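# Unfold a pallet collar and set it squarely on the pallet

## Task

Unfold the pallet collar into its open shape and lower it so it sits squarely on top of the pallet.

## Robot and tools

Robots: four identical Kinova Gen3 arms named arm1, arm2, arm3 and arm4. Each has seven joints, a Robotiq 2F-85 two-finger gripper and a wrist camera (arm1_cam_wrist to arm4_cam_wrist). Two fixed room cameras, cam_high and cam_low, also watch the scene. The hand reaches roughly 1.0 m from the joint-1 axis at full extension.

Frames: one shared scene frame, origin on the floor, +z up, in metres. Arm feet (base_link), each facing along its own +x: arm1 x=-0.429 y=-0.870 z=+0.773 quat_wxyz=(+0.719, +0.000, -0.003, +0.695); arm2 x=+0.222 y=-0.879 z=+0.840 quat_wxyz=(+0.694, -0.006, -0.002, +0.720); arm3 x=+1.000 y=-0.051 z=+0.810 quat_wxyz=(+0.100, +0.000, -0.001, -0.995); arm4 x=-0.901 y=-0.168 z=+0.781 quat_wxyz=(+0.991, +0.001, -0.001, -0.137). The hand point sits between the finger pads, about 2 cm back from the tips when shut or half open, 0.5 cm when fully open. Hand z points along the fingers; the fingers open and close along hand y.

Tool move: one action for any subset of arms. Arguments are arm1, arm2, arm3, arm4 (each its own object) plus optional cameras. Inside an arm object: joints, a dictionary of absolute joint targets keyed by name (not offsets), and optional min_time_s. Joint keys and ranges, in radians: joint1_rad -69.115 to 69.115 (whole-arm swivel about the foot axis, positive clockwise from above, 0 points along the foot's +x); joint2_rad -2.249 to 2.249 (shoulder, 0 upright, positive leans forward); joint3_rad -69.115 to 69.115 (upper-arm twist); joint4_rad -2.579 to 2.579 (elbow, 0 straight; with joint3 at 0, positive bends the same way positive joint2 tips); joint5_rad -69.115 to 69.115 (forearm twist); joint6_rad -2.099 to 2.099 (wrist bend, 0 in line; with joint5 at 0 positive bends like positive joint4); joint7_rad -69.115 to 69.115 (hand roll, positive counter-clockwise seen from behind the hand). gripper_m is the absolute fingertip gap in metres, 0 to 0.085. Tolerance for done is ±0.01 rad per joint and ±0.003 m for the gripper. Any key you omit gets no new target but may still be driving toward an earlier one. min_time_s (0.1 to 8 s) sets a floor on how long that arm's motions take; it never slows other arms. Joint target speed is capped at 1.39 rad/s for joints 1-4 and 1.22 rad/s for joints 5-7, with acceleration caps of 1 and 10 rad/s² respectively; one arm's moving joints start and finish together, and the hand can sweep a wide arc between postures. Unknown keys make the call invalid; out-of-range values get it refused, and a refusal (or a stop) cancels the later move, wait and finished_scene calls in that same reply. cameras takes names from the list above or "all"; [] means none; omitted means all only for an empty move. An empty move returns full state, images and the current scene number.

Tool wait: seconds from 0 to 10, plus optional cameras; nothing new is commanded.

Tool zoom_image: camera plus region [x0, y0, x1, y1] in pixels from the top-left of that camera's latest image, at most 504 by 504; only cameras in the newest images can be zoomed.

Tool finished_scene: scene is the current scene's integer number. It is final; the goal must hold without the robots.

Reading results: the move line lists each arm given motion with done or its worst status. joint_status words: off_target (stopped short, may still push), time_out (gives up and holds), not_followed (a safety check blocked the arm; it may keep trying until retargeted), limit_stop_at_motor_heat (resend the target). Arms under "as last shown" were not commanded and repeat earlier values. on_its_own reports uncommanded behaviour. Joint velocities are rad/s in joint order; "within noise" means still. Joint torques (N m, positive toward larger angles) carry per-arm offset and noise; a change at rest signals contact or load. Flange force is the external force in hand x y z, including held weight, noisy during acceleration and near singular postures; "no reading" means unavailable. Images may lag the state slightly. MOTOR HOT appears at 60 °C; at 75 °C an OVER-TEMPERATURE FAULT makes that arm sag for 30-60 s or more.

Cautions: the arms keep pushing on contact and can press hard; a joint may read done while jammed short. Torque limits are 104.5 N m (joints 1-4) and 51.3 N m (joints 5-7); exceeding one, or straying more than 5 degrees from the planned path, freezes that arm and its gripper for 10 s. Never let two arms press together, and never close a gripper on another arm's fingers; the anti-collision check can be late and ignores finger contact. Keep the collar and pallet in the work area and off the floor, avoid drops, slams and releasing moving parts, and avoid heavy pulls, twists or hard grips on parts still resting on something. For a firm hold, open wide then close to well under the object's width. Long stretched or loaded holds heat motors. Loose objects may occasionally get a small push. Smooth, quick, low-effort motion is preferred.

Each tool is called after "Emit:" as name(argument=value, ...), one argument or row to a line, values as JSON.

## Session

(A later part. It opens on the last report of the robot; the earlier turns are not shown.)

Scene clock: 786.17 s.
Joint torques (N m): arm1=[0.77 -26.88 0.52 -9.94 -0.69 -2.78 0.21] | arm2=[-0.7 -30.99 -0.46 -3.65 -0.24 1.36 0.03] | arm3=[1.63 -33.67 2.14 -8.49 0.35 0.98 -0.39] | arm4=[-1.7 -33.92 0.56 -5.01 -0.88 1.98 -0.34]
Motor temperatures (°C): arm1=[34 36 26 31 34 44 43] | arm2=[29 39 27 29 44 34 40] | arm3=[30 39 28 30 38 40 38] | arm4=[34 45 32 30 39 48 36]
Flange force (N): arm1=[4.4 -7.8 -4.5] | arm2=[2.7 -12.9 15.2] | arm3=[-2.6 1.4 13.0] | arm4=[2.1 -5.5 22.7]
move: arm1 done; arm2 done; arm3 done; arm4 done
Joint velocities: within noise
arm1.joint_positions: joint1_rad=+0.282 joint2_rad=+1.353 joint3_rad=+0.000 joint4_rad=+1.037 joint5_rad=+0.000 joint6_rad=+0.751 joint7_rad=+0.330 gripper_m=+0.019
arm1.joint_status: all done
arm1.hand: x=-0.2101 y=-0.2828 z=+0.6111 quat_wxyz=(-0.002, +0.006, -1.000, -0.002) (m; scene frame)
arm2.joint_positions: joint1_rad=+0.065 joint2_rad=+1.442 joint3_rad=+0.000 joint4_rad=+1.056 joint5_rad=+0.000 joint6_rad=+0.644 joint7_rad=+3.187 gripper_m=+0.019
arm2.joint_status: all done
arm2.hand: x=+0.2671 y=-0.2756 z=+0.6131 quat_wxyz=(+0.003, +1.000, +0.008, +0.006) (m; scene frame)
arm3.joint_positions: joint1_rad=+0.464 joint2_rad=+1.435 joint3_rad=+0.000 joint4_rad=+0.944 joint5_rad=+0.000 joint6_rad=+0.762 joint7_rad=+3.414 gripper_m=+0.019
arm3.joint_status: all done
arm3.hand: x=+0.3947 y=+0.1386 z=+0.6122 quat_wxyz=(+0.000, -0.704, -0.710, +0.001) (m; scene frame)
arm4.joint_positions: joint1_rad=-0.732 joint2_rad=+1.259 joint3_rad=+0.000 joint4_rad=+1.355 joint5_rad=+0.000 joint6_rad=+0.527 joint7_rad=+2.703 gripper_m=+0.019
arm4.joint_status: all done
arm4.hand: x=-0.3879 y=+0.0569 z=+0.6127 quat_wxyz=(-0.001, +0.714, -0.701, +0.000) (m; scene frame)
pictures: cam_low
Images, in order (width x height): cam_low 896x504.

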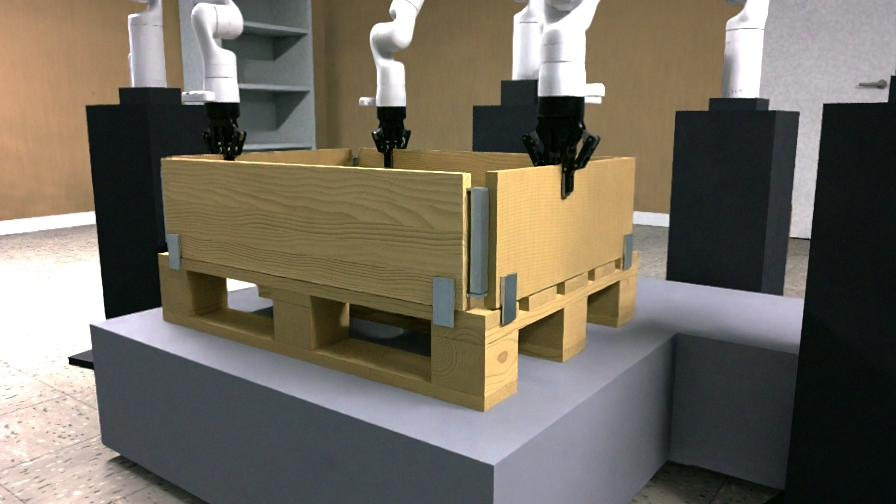

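Emit:
move(
  arm2={"joints": {"joint2_rad": 1.4463, "joint4_rad": 1.0527, "joint6_rad": 0.6426}, "min_time_s": 0.8},
  arm3={"joints": {"joint2_rad": 1.4396, "joint4_rad": 0.941, "joint6_rad": 0.761}, "min_time_s": 0.8},
  arm4={"joints": {"joint2_rad": 1.2637, "joint4_rad": 1.3527, "joint6_rad": 0.5252}, "min_time_s": 0.8},
  cameras=["cam_low", "arm1_cam_wrist"],
)

Scene clock: 794.93 s.
Joint torques (N m): arm1=[0.42 -30.89 0.56 -9.28 -0.58 -1.07 0.14] | arm2=[-0.72 -28.39 -0.17 -3.43 -0.17 0.87 -0.14] | arm3=[-0.54 -27.81 0.27 -7.95 -0.4 -0.41 -0.42] | arm4=[-0.78 -30.5 1.34 -6.28 -0.62 0.3 -0.32]
Motor temperatures (°C): arm1=[34 36 26 31 34 44 43] | arm2=[29 39 27 29 44 34 40] | arm3=[30 39 28 30 38 40 38] | arm4=[34 45 32 30 39 48 36]
Flange force (N): arm1=[2.0 -3.3 5.7] | arm2=[2.9 -11.5 9.7] | arm3=[-0.3 5.6 0.6] | arm4=[2.3 -0.6 12.4]
move: arm2 done; arm3 done; arm4 done
Joint velocities: within noise
arm1: as last shown
arm2.joint_positions: joint1_rad=+0.065 joint2_rad=+1.446 joint3_rad=+0.000 joint4_rad=+1.053 joint5_rad=+0.000 joint6_rad=+0.643 joint7_rad=+3.187 gripper_m=+0.019
arm2.joint_status: all done
arm2.hand: x=+0.2672 y=-0.2756 z=+0.6111 quat_wxyz=(+0.003, +1.000, +0.008, +0.006) (m; scene frame)
arm3.joint_positions: joint1_rad=+0.464 joint2_rad=+1.440 joint3_rad=+0.000 joint4_rad=+0.941 joint5_rad=+0.000 joint6_rad=+0.761 joint7_rad=+3.414 gripper_m=+0.019
arm3.joint_status: all done
arm3.hand: x=+0.3947 y=+0.1386 z=+0.6102 quat_wxyz=(-0.001, -0.704, -0.710, +0.001) (m; scene frame)
arm4.joint_positions: joint1_rad=-0.732 joint2_rad=+1.264 joint3_rad=+0.000 joint4_rad=+1.353 joint5_rad=+0.000 joint6_rad=+0.525 joint7_rad=+2.703 gripper_m=+0.019
arm4.joint_status: all done
arm4.hand: x=-0.3879 y=+0.0569 z=+0.6107 quat_wxyz=(-0.001, +0.714, -0.701, +0.000) (m; scene frame)
pictures: arm1_cam_wrist, cam_low
Images, in order (width x height): arm1_cam_wrist 896x504, cam_low 896x504.

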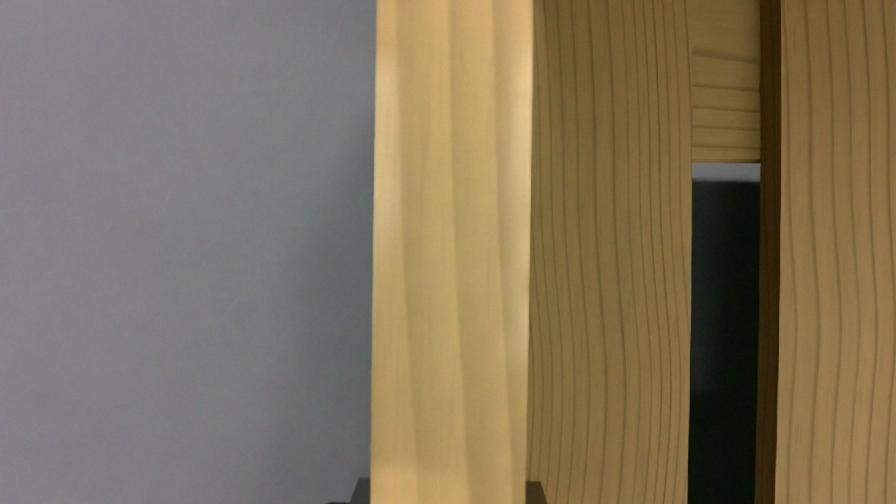

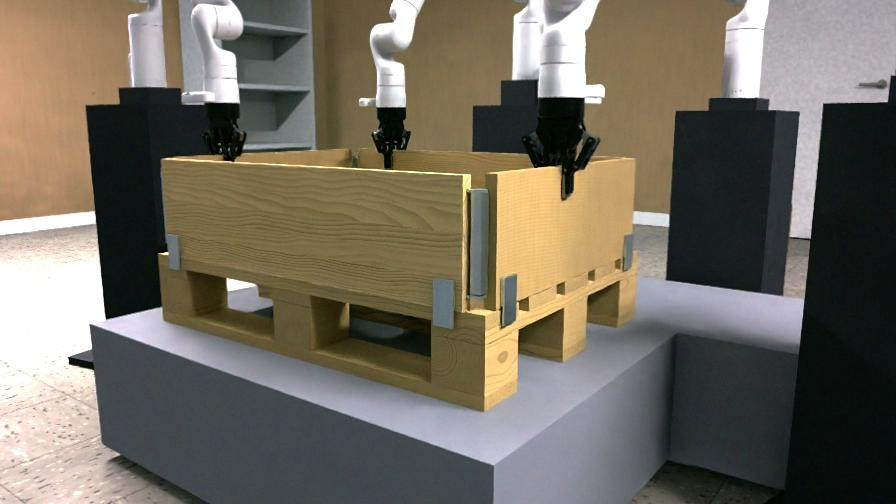

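Emit:
zoom_image(
  camera="cam_low",
  region=[400, 220, 660, 420],
)

Emit:
zoom_image(
  camera="cam_low",
  region=[140, 220, 340, 370],
)

Scaled by 1.938 from the camera's 896x504 image, which has a finer 1280x720 frame.

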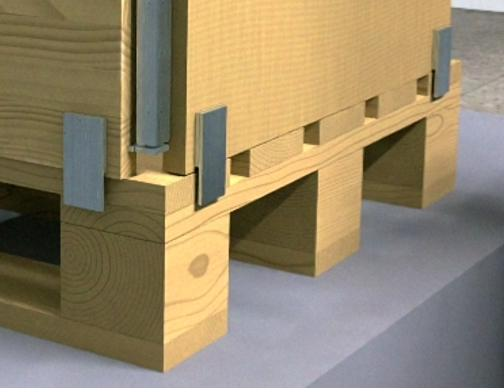

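Scaled by 2.520 from the camera's 896x504 image, which has a finer 1280x720 frame.

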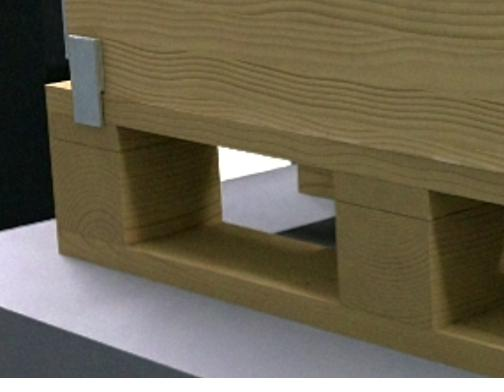

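Emit:
move(
  arm1={"joints": {"joint2_rad": 1.3549, "joint4_rad": 1.0363, "joint6_rad": 0.7504}, "min_time_s": 0.8},
  arm2={"joints": {"joint2_rad": 1.4496, "joint4_rad": 1.0501, "joint6_rad": 0.6419}, "min_time_s": 0.8},
  arm3={"joints": {"joint2_rad": 1.4417, "joint4_rad": 0.9394, "joint6_rad": 0.7605}, "min_time_s": 0.8},
  arm4={"joints": {"joint2_rad": 1.2679, "joint4_rad": 1.3505, "joint6_rad": 0.5232}, "min_time_s": 0.8},
  cameras=["cam_high", "arm4_cam_wrist", "arm3_cam_wrist", "arm2_cam_wrist"],
)

Scene clock: 798.47 s.
Joint torques (N m): arm1=[1.58 -21.43 1.53 -9.72 -0.21 -4.48 0.11] | arm2=[-0.88 -20.57 -0.43 -3.78 -0.08 -1.4 -0.11] | arm3=[-1.07 -23.12 -0.13 -7.41 -0.42 -1.53 -0.44] | arm4=[-1.36 -16.3 0.46 -6.65 -0.74 -3.47 -0.32]
Motor temperatures (°C): arm1=[34 36 26 31 34 44 43] | arm2=[29 39 27 29 44 34 40] | arm3=[30 39 28 30 38 40 38] | arm4=[34 45 32 30 39 48 36]
Flange force (N): arm1=[6.6 -10.2 -16.6] | arm2=[2.5 -5.1 -9.1] | arm3=[-0.1 7.7 -9.1] | arm4=[6.0 5.7 -21.7]
move: arm1 done; arm2 done; arm3 done; arm4 done
Joint velocities: within noise
arm1.joint_positions: joint1_rad=+0.282 joint2_rad=+1.355 joint3_rad=+0.000 joint4_rad=+1.036 joint5_rad=+0.000 joint6_rad=+0.750 joint7_rad=+0.330 gripper_m=+0.019
arm1.joint_status: all done
arm1.hand: x=-0.2101 y=-0.2828 z=+0.6101 quat_wxyz=(-0.002, +0.006, -1.000, -0.002) (m; scene frame)
arm2.joint_positions: joint1_rad=+0.065 joint2_rad=+1.450 joint3_rad=+0.000 joint4_rad=+1.050 joint5_rad=+0.000 joint6_rad=+0.642 joint7_rad=+3.187 gripper_m=+0.019
arm2.joint_status: all done
arm2.hand: x=+0.2672 y=-0.2756 z=+0.6095 quat_wxyz=(+0.003, +1.000, +0.008, +0.006) (m; scene frame)
arm3.joint_positions: joint1_rad=+0.464 joint2_rad=+1.442 joint3_rad=+0.000 joint4_rad=+0.939 joint5_rad=+0.000 joint6_rad=+0.761 joint7_rad=+3.414 gripper_m=+0.019
arm3.joint_status: all done
arm3.hand: x=+0.3947 y=+0.1386 z=+0.6092 quat_wxyz=(-0.001, -0.704, -0.710, +0.001) (m; scene frame)
arm4.joint_positions: joint1_rad=-0.732 joint2_rad=+1.268 joint3_rad=+0.000 joint4_rad=+1.350 joint5_rad=+0.000 joint6_rad=+0.523 joint7_rad=+2.703 gripper_m=+0.019
arm4.joint_status: all done
arm4.hand: x=-0.3878 y=+0.0569 z=+0.6087 quat_wxyz=(-0.001, +0.714, -0.701, +0.000) (m; scene frame)
pictures: arm2_cam_wrist, arm3_cam_wrist, arm4_cam_wrist, cam_high
Images, in order (width x height): arm2_cam_wrist 896x504, arm3_cam_wrist 896x504, arm4_cam_wrist 896x504, cam_high 896x504.

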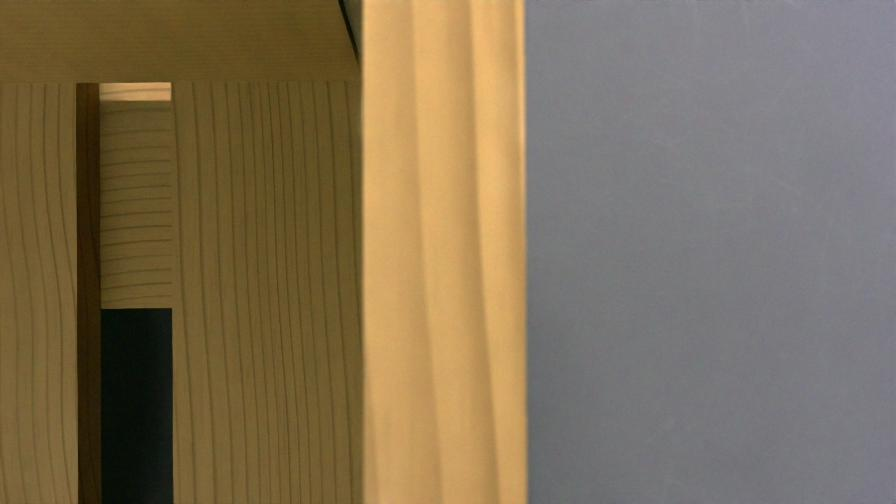

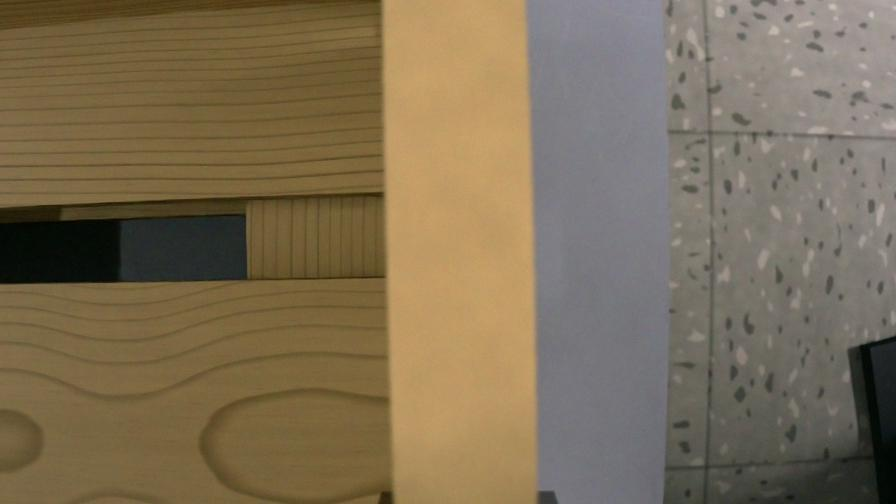

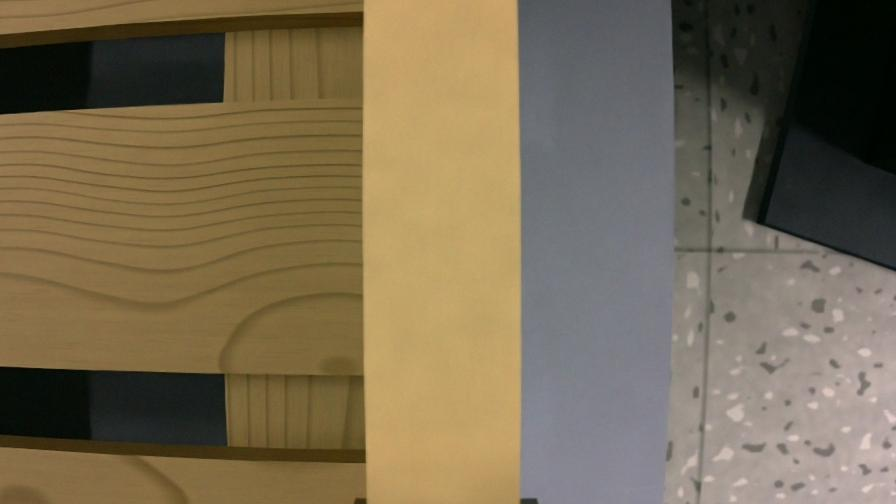

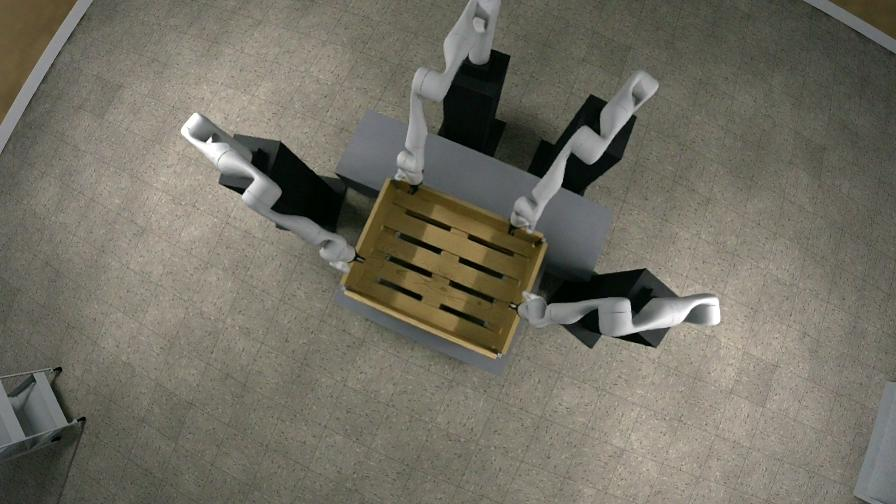

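Emit:
zoom_image(
  camera="cam_high",
  region=[330, 160, 560, 370],
)

Emit:
move(
  arm1={"joints": {"joint2_rad": 1.3533, "joint4_rad": 1.0373, "joint6_rad": 0.751}, "min_time_s": 0.6},
  arm2={"joints": {"joint2_rad": 1.4478, "joint4_rad": 1.0515, "joint6_rad": 0.6422}, "min_time_s": 0.6},
  arm3={"joints": {"joint2_rad": 1.4409, "joint4_rad": 0.9401, "joint6_rad": 0.7606}, "min_time_s": 0.6},
  arm4={"joints": {"joint2_rad": 1.2654, "joint4_rad": 1.3518, "joint6_rad": 0.5244}, "min_time_s": 0.6},
  cameras=["cam_low"],
)

Scaled by 2.191 from the camera's 896x504 image, which has a finer 1280x720 frame.

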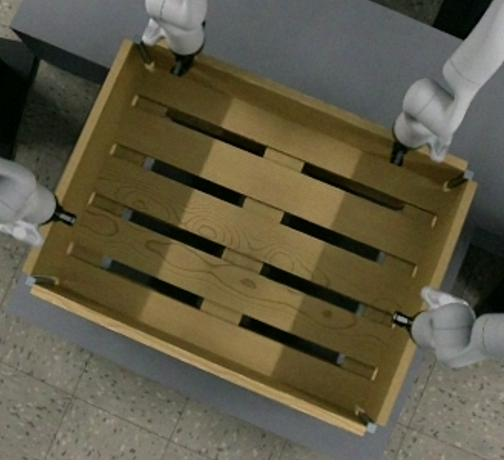

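Scene clock: 801.70 s.
Joint torques (N m): arm1=[-0.12 -28.62 0.28 -8.56 -0.71 -1.31 0.15] | arm2=[-0.82 -27.34 -0.22 -3.32 -0.12 0.8 -0.11] | arm3=[-1.14 -25.73 -0.09 -7.23 -0.4 -0.41 -0.45] | arm4=[-0.42 -29.1 1.51 -6.35 -0.63 -0.21 -0.27]
Motor temperatures (°C): arm1=[34 36 26 31 34 44 43] | arm2=[29 39 27 29 44 34 40] | arm3=[30 39 28 30 38 40 38] | arm4=[34 45 32 30 39 48 36]
Flange force (N): arm1=[1.0 -3.1 1.8] | arm2=[2.9 -10.7 7.6] | arm3=[0.7 5.8 -2.6] | arm4=[1.8 0.1 8.9]
move: arm1 done; arm2 done; arm3 done; arm4 done
Joint velocities: within noise
arm1.joint_positions: joint1_rad=+0.282 joint2_rad=+1.353 joint3_rad=+0.000 joint4_rad=+1.037 joint5_rad=+0.000 joint6_rad=+0.751 joint7_rad=+0.330 gripper_m=+0.019
arm1.joint_status: all done
arm1.hand: x=-0.2101 y=-0.2828 z=+0.6109 quat_wxyz=(-0.002, +0.006, -1.000, -0.002) (m; scene frame)
arm2.joint_positions: joint1_rad=+0.065 joint2_rad=+1.448 joint3_rad=+0.000 joint4_rad=+1.052 joint5_rad=+0.000 joint6_rad=+0.642 joint7_rad=+3.187 gripper_m=+0.019
arm2.joint_status: all done
arm2.hand: x=+0.2672 y=-0.2756 z=+0.6104 quat_wxyz=(+0.003, +1.000, +0.008, +0.006) (m; scene frame)
arm3.joint_positions: joint1_rad=+0.464 joint2_rad=+1.441 joint3_rad=+0.000 joint4_rad=+0.940 joint5_rad=+0.000 joint6_rad=+0.761 joint7_rad=+3.414 gripper_m=+0.019
arm3.joint_status: all done
arm3.hand: x=+0.3947 y=+0.1386 z=+0.6095 quat_wxyz=(-0.001, -0.704, -0.710, +0.001) (m; scene frame)
arm4.joint_positions: joint1_rad=-0.732 joint2_rad=+1.265 joint3_rad=+0.000 joint4_rad=+1.352 joint5_rad=+0.000 joint6_rad=+0.524 joint7_rad=+2.703 gripper_m=+0.019
arm4.joint_status: all done
arm4.hand: x=-0.3879 y=+0.0569 z=+0.6099 quat_wxyz=(-0.001, +0.714, -0.701, +0.000) (m; scene frame)
pictures: cam_low
Images, in order (width x height): cam_low 896x504.

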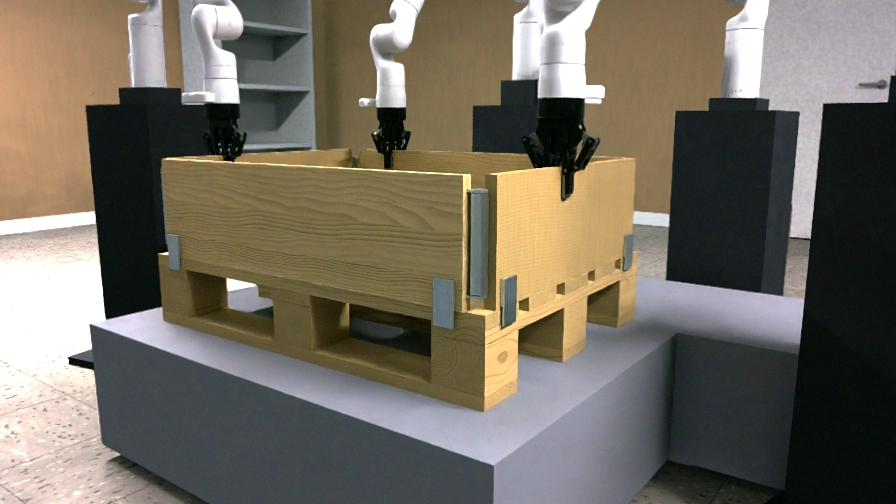

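Emit:
move(
  arm1={"joints": {"gripper_m": 0.045}},
  arm2={"joints": {"gripper_m": 0.045}},
  arm3={"joints": {"gripper_m": 0.045}},
  arm4={"joints": {"gripper_m": 0.045}},
  cameras=["cam_low", "cam_high", "arm1_cam_wrist", "arm4_cam_wrist"],
)

Scene clock: 803.57 s.
Joint torques (N m): arm1=[0.21 -27.15 1.03 -7.32 -0.2 -0.15 0.32] | arm2=[-0.1 -24.39 0.27 -3.14 -0.14 -0.32 -0.33] | arm3=[0.32 -24.32 1.12 -6.55 0.19 -0.19 -0.19] | arm4=[0.01 -24.31 2.56 -4.75 -0.06 0.04 -0.13]
Motor temperatures (°C): arm1=[34 36 26 31 34 44 43] | arm2=[29 39 27 29 44 34 40] | arm3=[30 39 28 30 38 40 38] | arm4=[34 45 32 30 39 48 36]
Flange force (N): arm1=[1.8 -3.0 1.3] | arm2=[2.1 -10.9 0.9] | arm3=[-1.8 4.8 -4.4] | arm4=[0.8 0.3 0.8]
move: arm1 done; arm2 done; arm3 done; arm4 done
Joint velocities: within noise
arm1.joint_positions: joint1_rad=+0.282 joint2_rad=+1.353 joint3_rad=+0.000 joint4_rad=+1.037 joint5_rad=+0.000 joint6_rad=+0.751 joint7_rad=+0.330 gripper_m=+0.045
arm1.joint_status: all done
arm1.hand: x=-0.2101 y=-0.2828 z=+0.6110 quat_wxyz=(-0.002, +0.006, -1.000, -0.002) (m; scene frame)
arm2.joint_positions: joint1_rad=+0.065 joint2_rad=+1.448 joint3_rad=+0.000 joint4_rad=+1.052 joint5_rad=+0.000 joint6_rad=+0.642 joint7_rad=+3.187 gripper_m=+0.045
arm2.joint_status: all done
arm2.hand: x=+0.2672 y=-0.2756 z=+0.6104 quat_wxyz=(+0.003, +1.000, +0.008, +0.006) (m; scene frame)
arm3.joint_positions: joint1_rad=+0.464 joint2_rad=+1.441 joint3_rad=+0.000 joint4_rad=+0.940 joint5_rad=+0.000 joint6_rad=+0.761 joint7_rad=+3.414 gripper_m=+0.045
arm3.joint_status: all done
arm3.hand: x=+0.3947 y=+0.1386 z=+0.6096 quat_wxyz=(+0.000, -0.704, -0.710, +0.001) (m; scene frame)
arm4.joint_positions: joint1_rad=-0.732 joint2_rad=+1.265 joint3_rad=+0.000 joint4_rad=+1.352 joint5_rad=+0.000 joint6_rad=+0.524 joint7_rad=+2.703 gripper_m=+0.045
arm4.joint_status: all done
arm4.hand: x=-0.3879 y=+0.0569 z=+0.6099 quat_wxyz=(-0.001, +0.714, -0.701, +0.000) (m; scene frame)
pictures: arm1_cam_wrist, arm4_cam_wrist, cam_high, cam_low
Images, in order (width x height): arm1_cam_wrist 896x504, arm4_cam_wrist 896x504, cam_high 896x504, cam_low 896x504.

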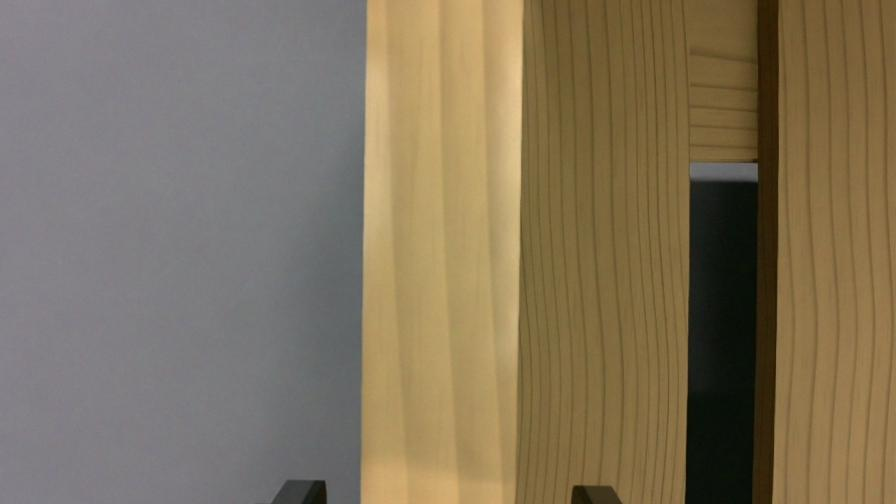

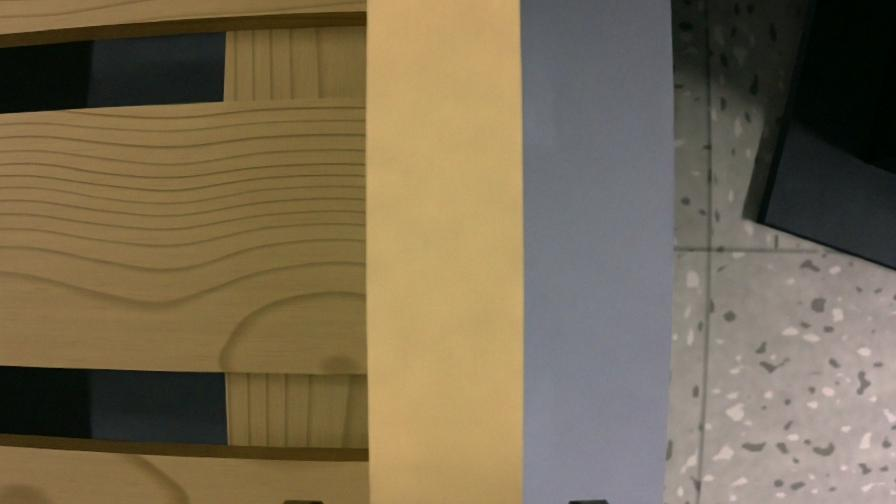

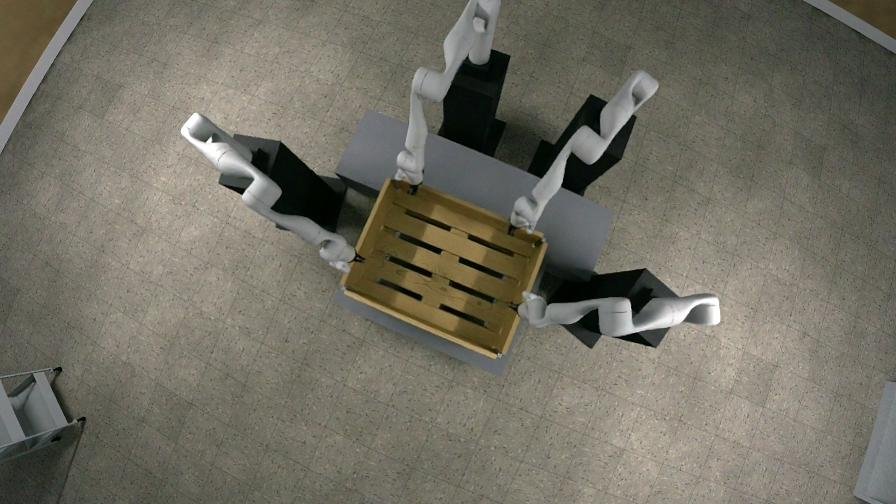

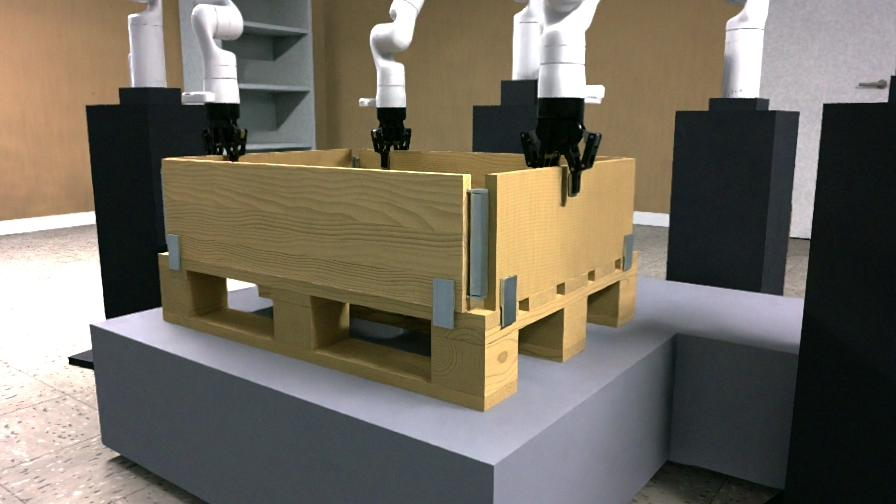

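Emit:
move(
  arm1={"joints": {"joint2_rad": 1.1322, "joint4_rad": 1.1187, "joint6_rad": 0.8907}, "min_time_s": 2.5},
  arm2={"joints": {"joint2_rad": 1.2038, "joint4_rad": 1.1927, "joint6_rad": 0.745}, "min_time_s": 2.5},
  arm3={"joints": {"joint2_rad": 1.2083, "joint4_rad": 1.0621, "joint6_rad": 0.8712}, "min_time_s": 2.5},
  arm4={"joints": {"joint2_rad": 1.0263, "joint4_rad": 1.4308, "joint6_rad": 0.6845}, "min_time_s": 2.5},
  cameras=["cam_low", "cam_high", "arm1_cam_wrist", "arm4_cam_wrist"],
)

Scene clock: 813.17 s.
Joint torques (N m): arm1=[0.15 -26.6 0.95 -8.2 -0.14 -0.19 0.32] | arm2=[-0.03 -24.11 0.25 -3.85 -0.17 -0.33 -0.43] | arm3=[0.36 -23.85 1.1 -7.17 0.19 -0.21 -0.16] | arm4=[-0.02 -23.52 2.51 -5.97 -0.03 0.06 -0.15]
Motor temperatures (°C): arm1=[34 36 26 31 34 44 43] | arm2=[29 39 27 29 44 34 40] | arm3=[30 39 28 30 38 40 38] | arm4=[34 44 32 30 39 48 36]
Flange force (N): arm1=[1.5 -2.5 2.0] | arm2=[2.1 -10.2 -1.1] | arm3=[-1.9 4.5 -3.5] | arm4=[0.8 0.3 1.0]
move: arm1 done; arm2 done; arm3 done; arm4 done
Joint velocities: within noise
arm1.joint_positions: joint1_rad=+0.282 joint2_rad=+1.132 joint3_rad=+0.000 joint4_rad=+1.119 joint5_rad=+0.000 joint6_rad=+0.891 joint7_rad=+0.330 gripper_m=+0.045
arm1.joint_status: all done
arm1.hand: x=-0.2107 y=-0.2833 z=+0.7309 quat_wxyz=(-0.002, +0.006, -1.000, -0.002) (m; scene frame)
arm2.joint_positions: joint1_rad=+0.065 joint2_rad=+1.204 joint3_rad=+0.000 joint4_rad=+1.193 joint5_rad=+0.000 joint6_rad=+0.745 joint7_rad=+3.187 gripper_m=+0.045
arm2.joint_status: all done
arm2.hand: x=+0.2658 y=-0.2750 z=+0.7304 quat_wxyz=(+0.003, +1.000, +0.008, +0.006) (m; scene frame)
arm3.joint_positions: joint1_rad=+0.464 joint2_rad=+1.208 joint3_rad=+0.000 joint4_rad=+1.062 joint5_rad=+0.000 joint6_rad=+0.871 joint7_rad=+3.414 gripper_m=+0.045
arm3.joint_status: all done
arm3.hand: x=+0.3947 y=+0.1388 z=+0.7295 quat_wxyz=(-0.001, -0.704, -0.710, +0.001) (m; scene frame)
arm4.joint_positions: joint1_rad=-0.732 joint2_rad=+1.026 joint3_rad=+0.000 joint4_rad=+1.431 joint5_rad=+0.000 joint6_rad=+0.684 joint7_rad=+2.703 gripper_m=+0.045
arm4.joint_status: all done
arm4.hand: x=-0.3881 y=+0.0567 z=+0.7299 quat_wxyz=(-0.001, +0.714, -0.701, +0.000) (m; scene frame)
pictures: arm1_cam_wrist, arm4_cam_wrist, cam_high, cam_low
Images, in order (width x height): arm1_cam_wrist 896x504, arm4_cam_wrist 896x504, cam_high 896x504, cam_low 896x504.

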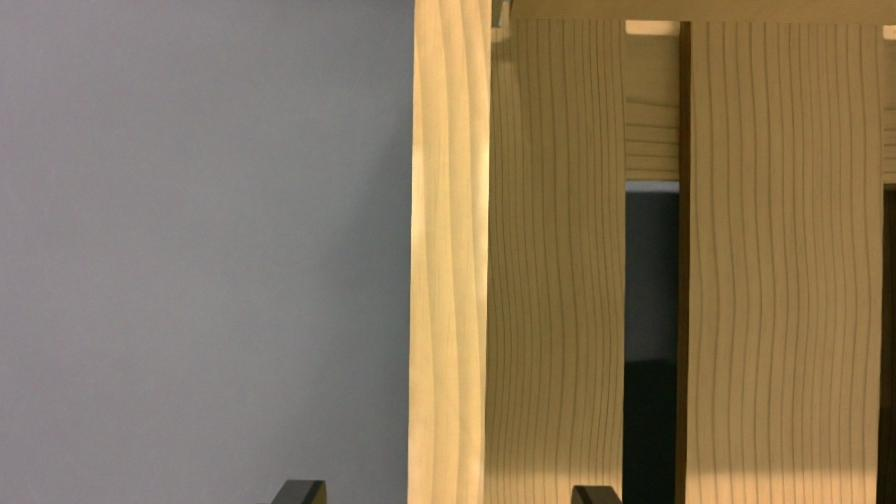

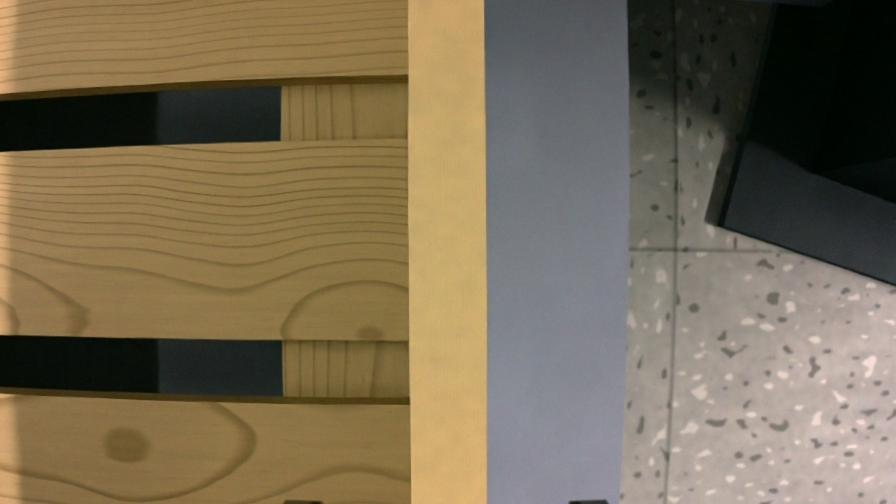

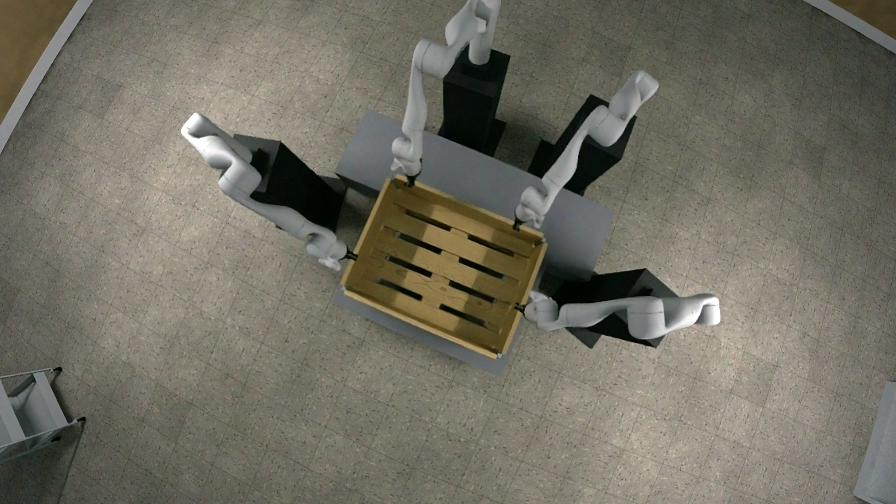

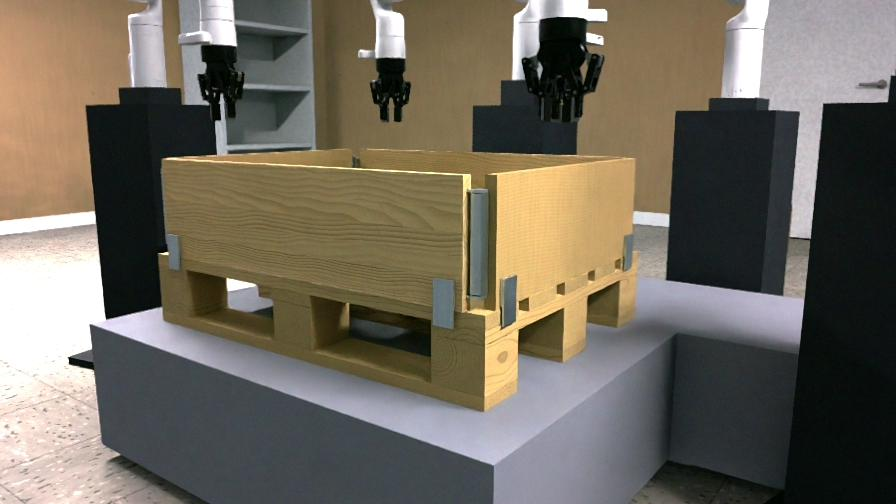

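Emit:
zoom_image(
  camera="cam_low",
  region=[400, 220, 660, 420],
)

Emit:
zoom_image(
  camera="cam_low",
  region=[140, 130, 400, 330],
)

Emit:
zoom_image(
  camera="cam_high",
  region=[330, 160, 560, 370],
)

Scaled by 1.938 from the camera's 896x504 image, which has a finer 1280x720 frame.

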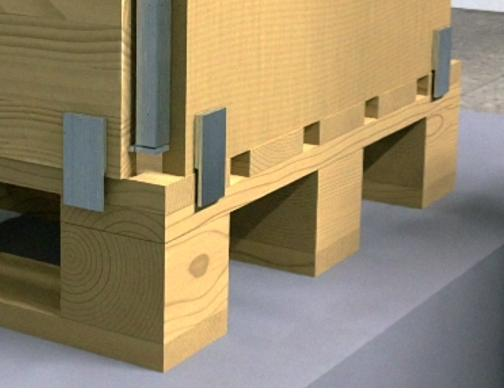

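Scaled by 1.938 from the camera's 896x504 image, which has a finer 1280x720 frame.

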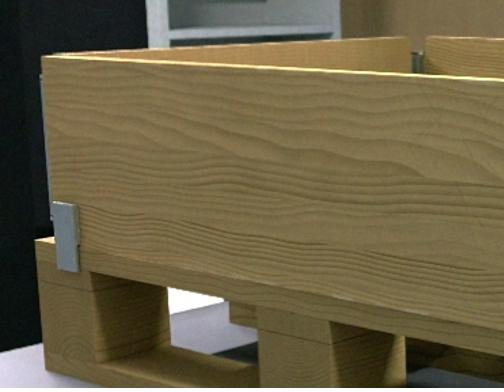

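Scaled by 2.191 from the camera's 896x504 image, which has a finer 1280x720 frame.

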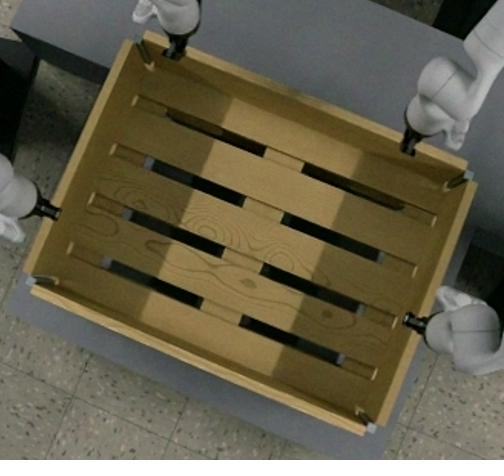

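Emit:
finished_scene(
  scene=1,
)

The scene is finished: the task was done.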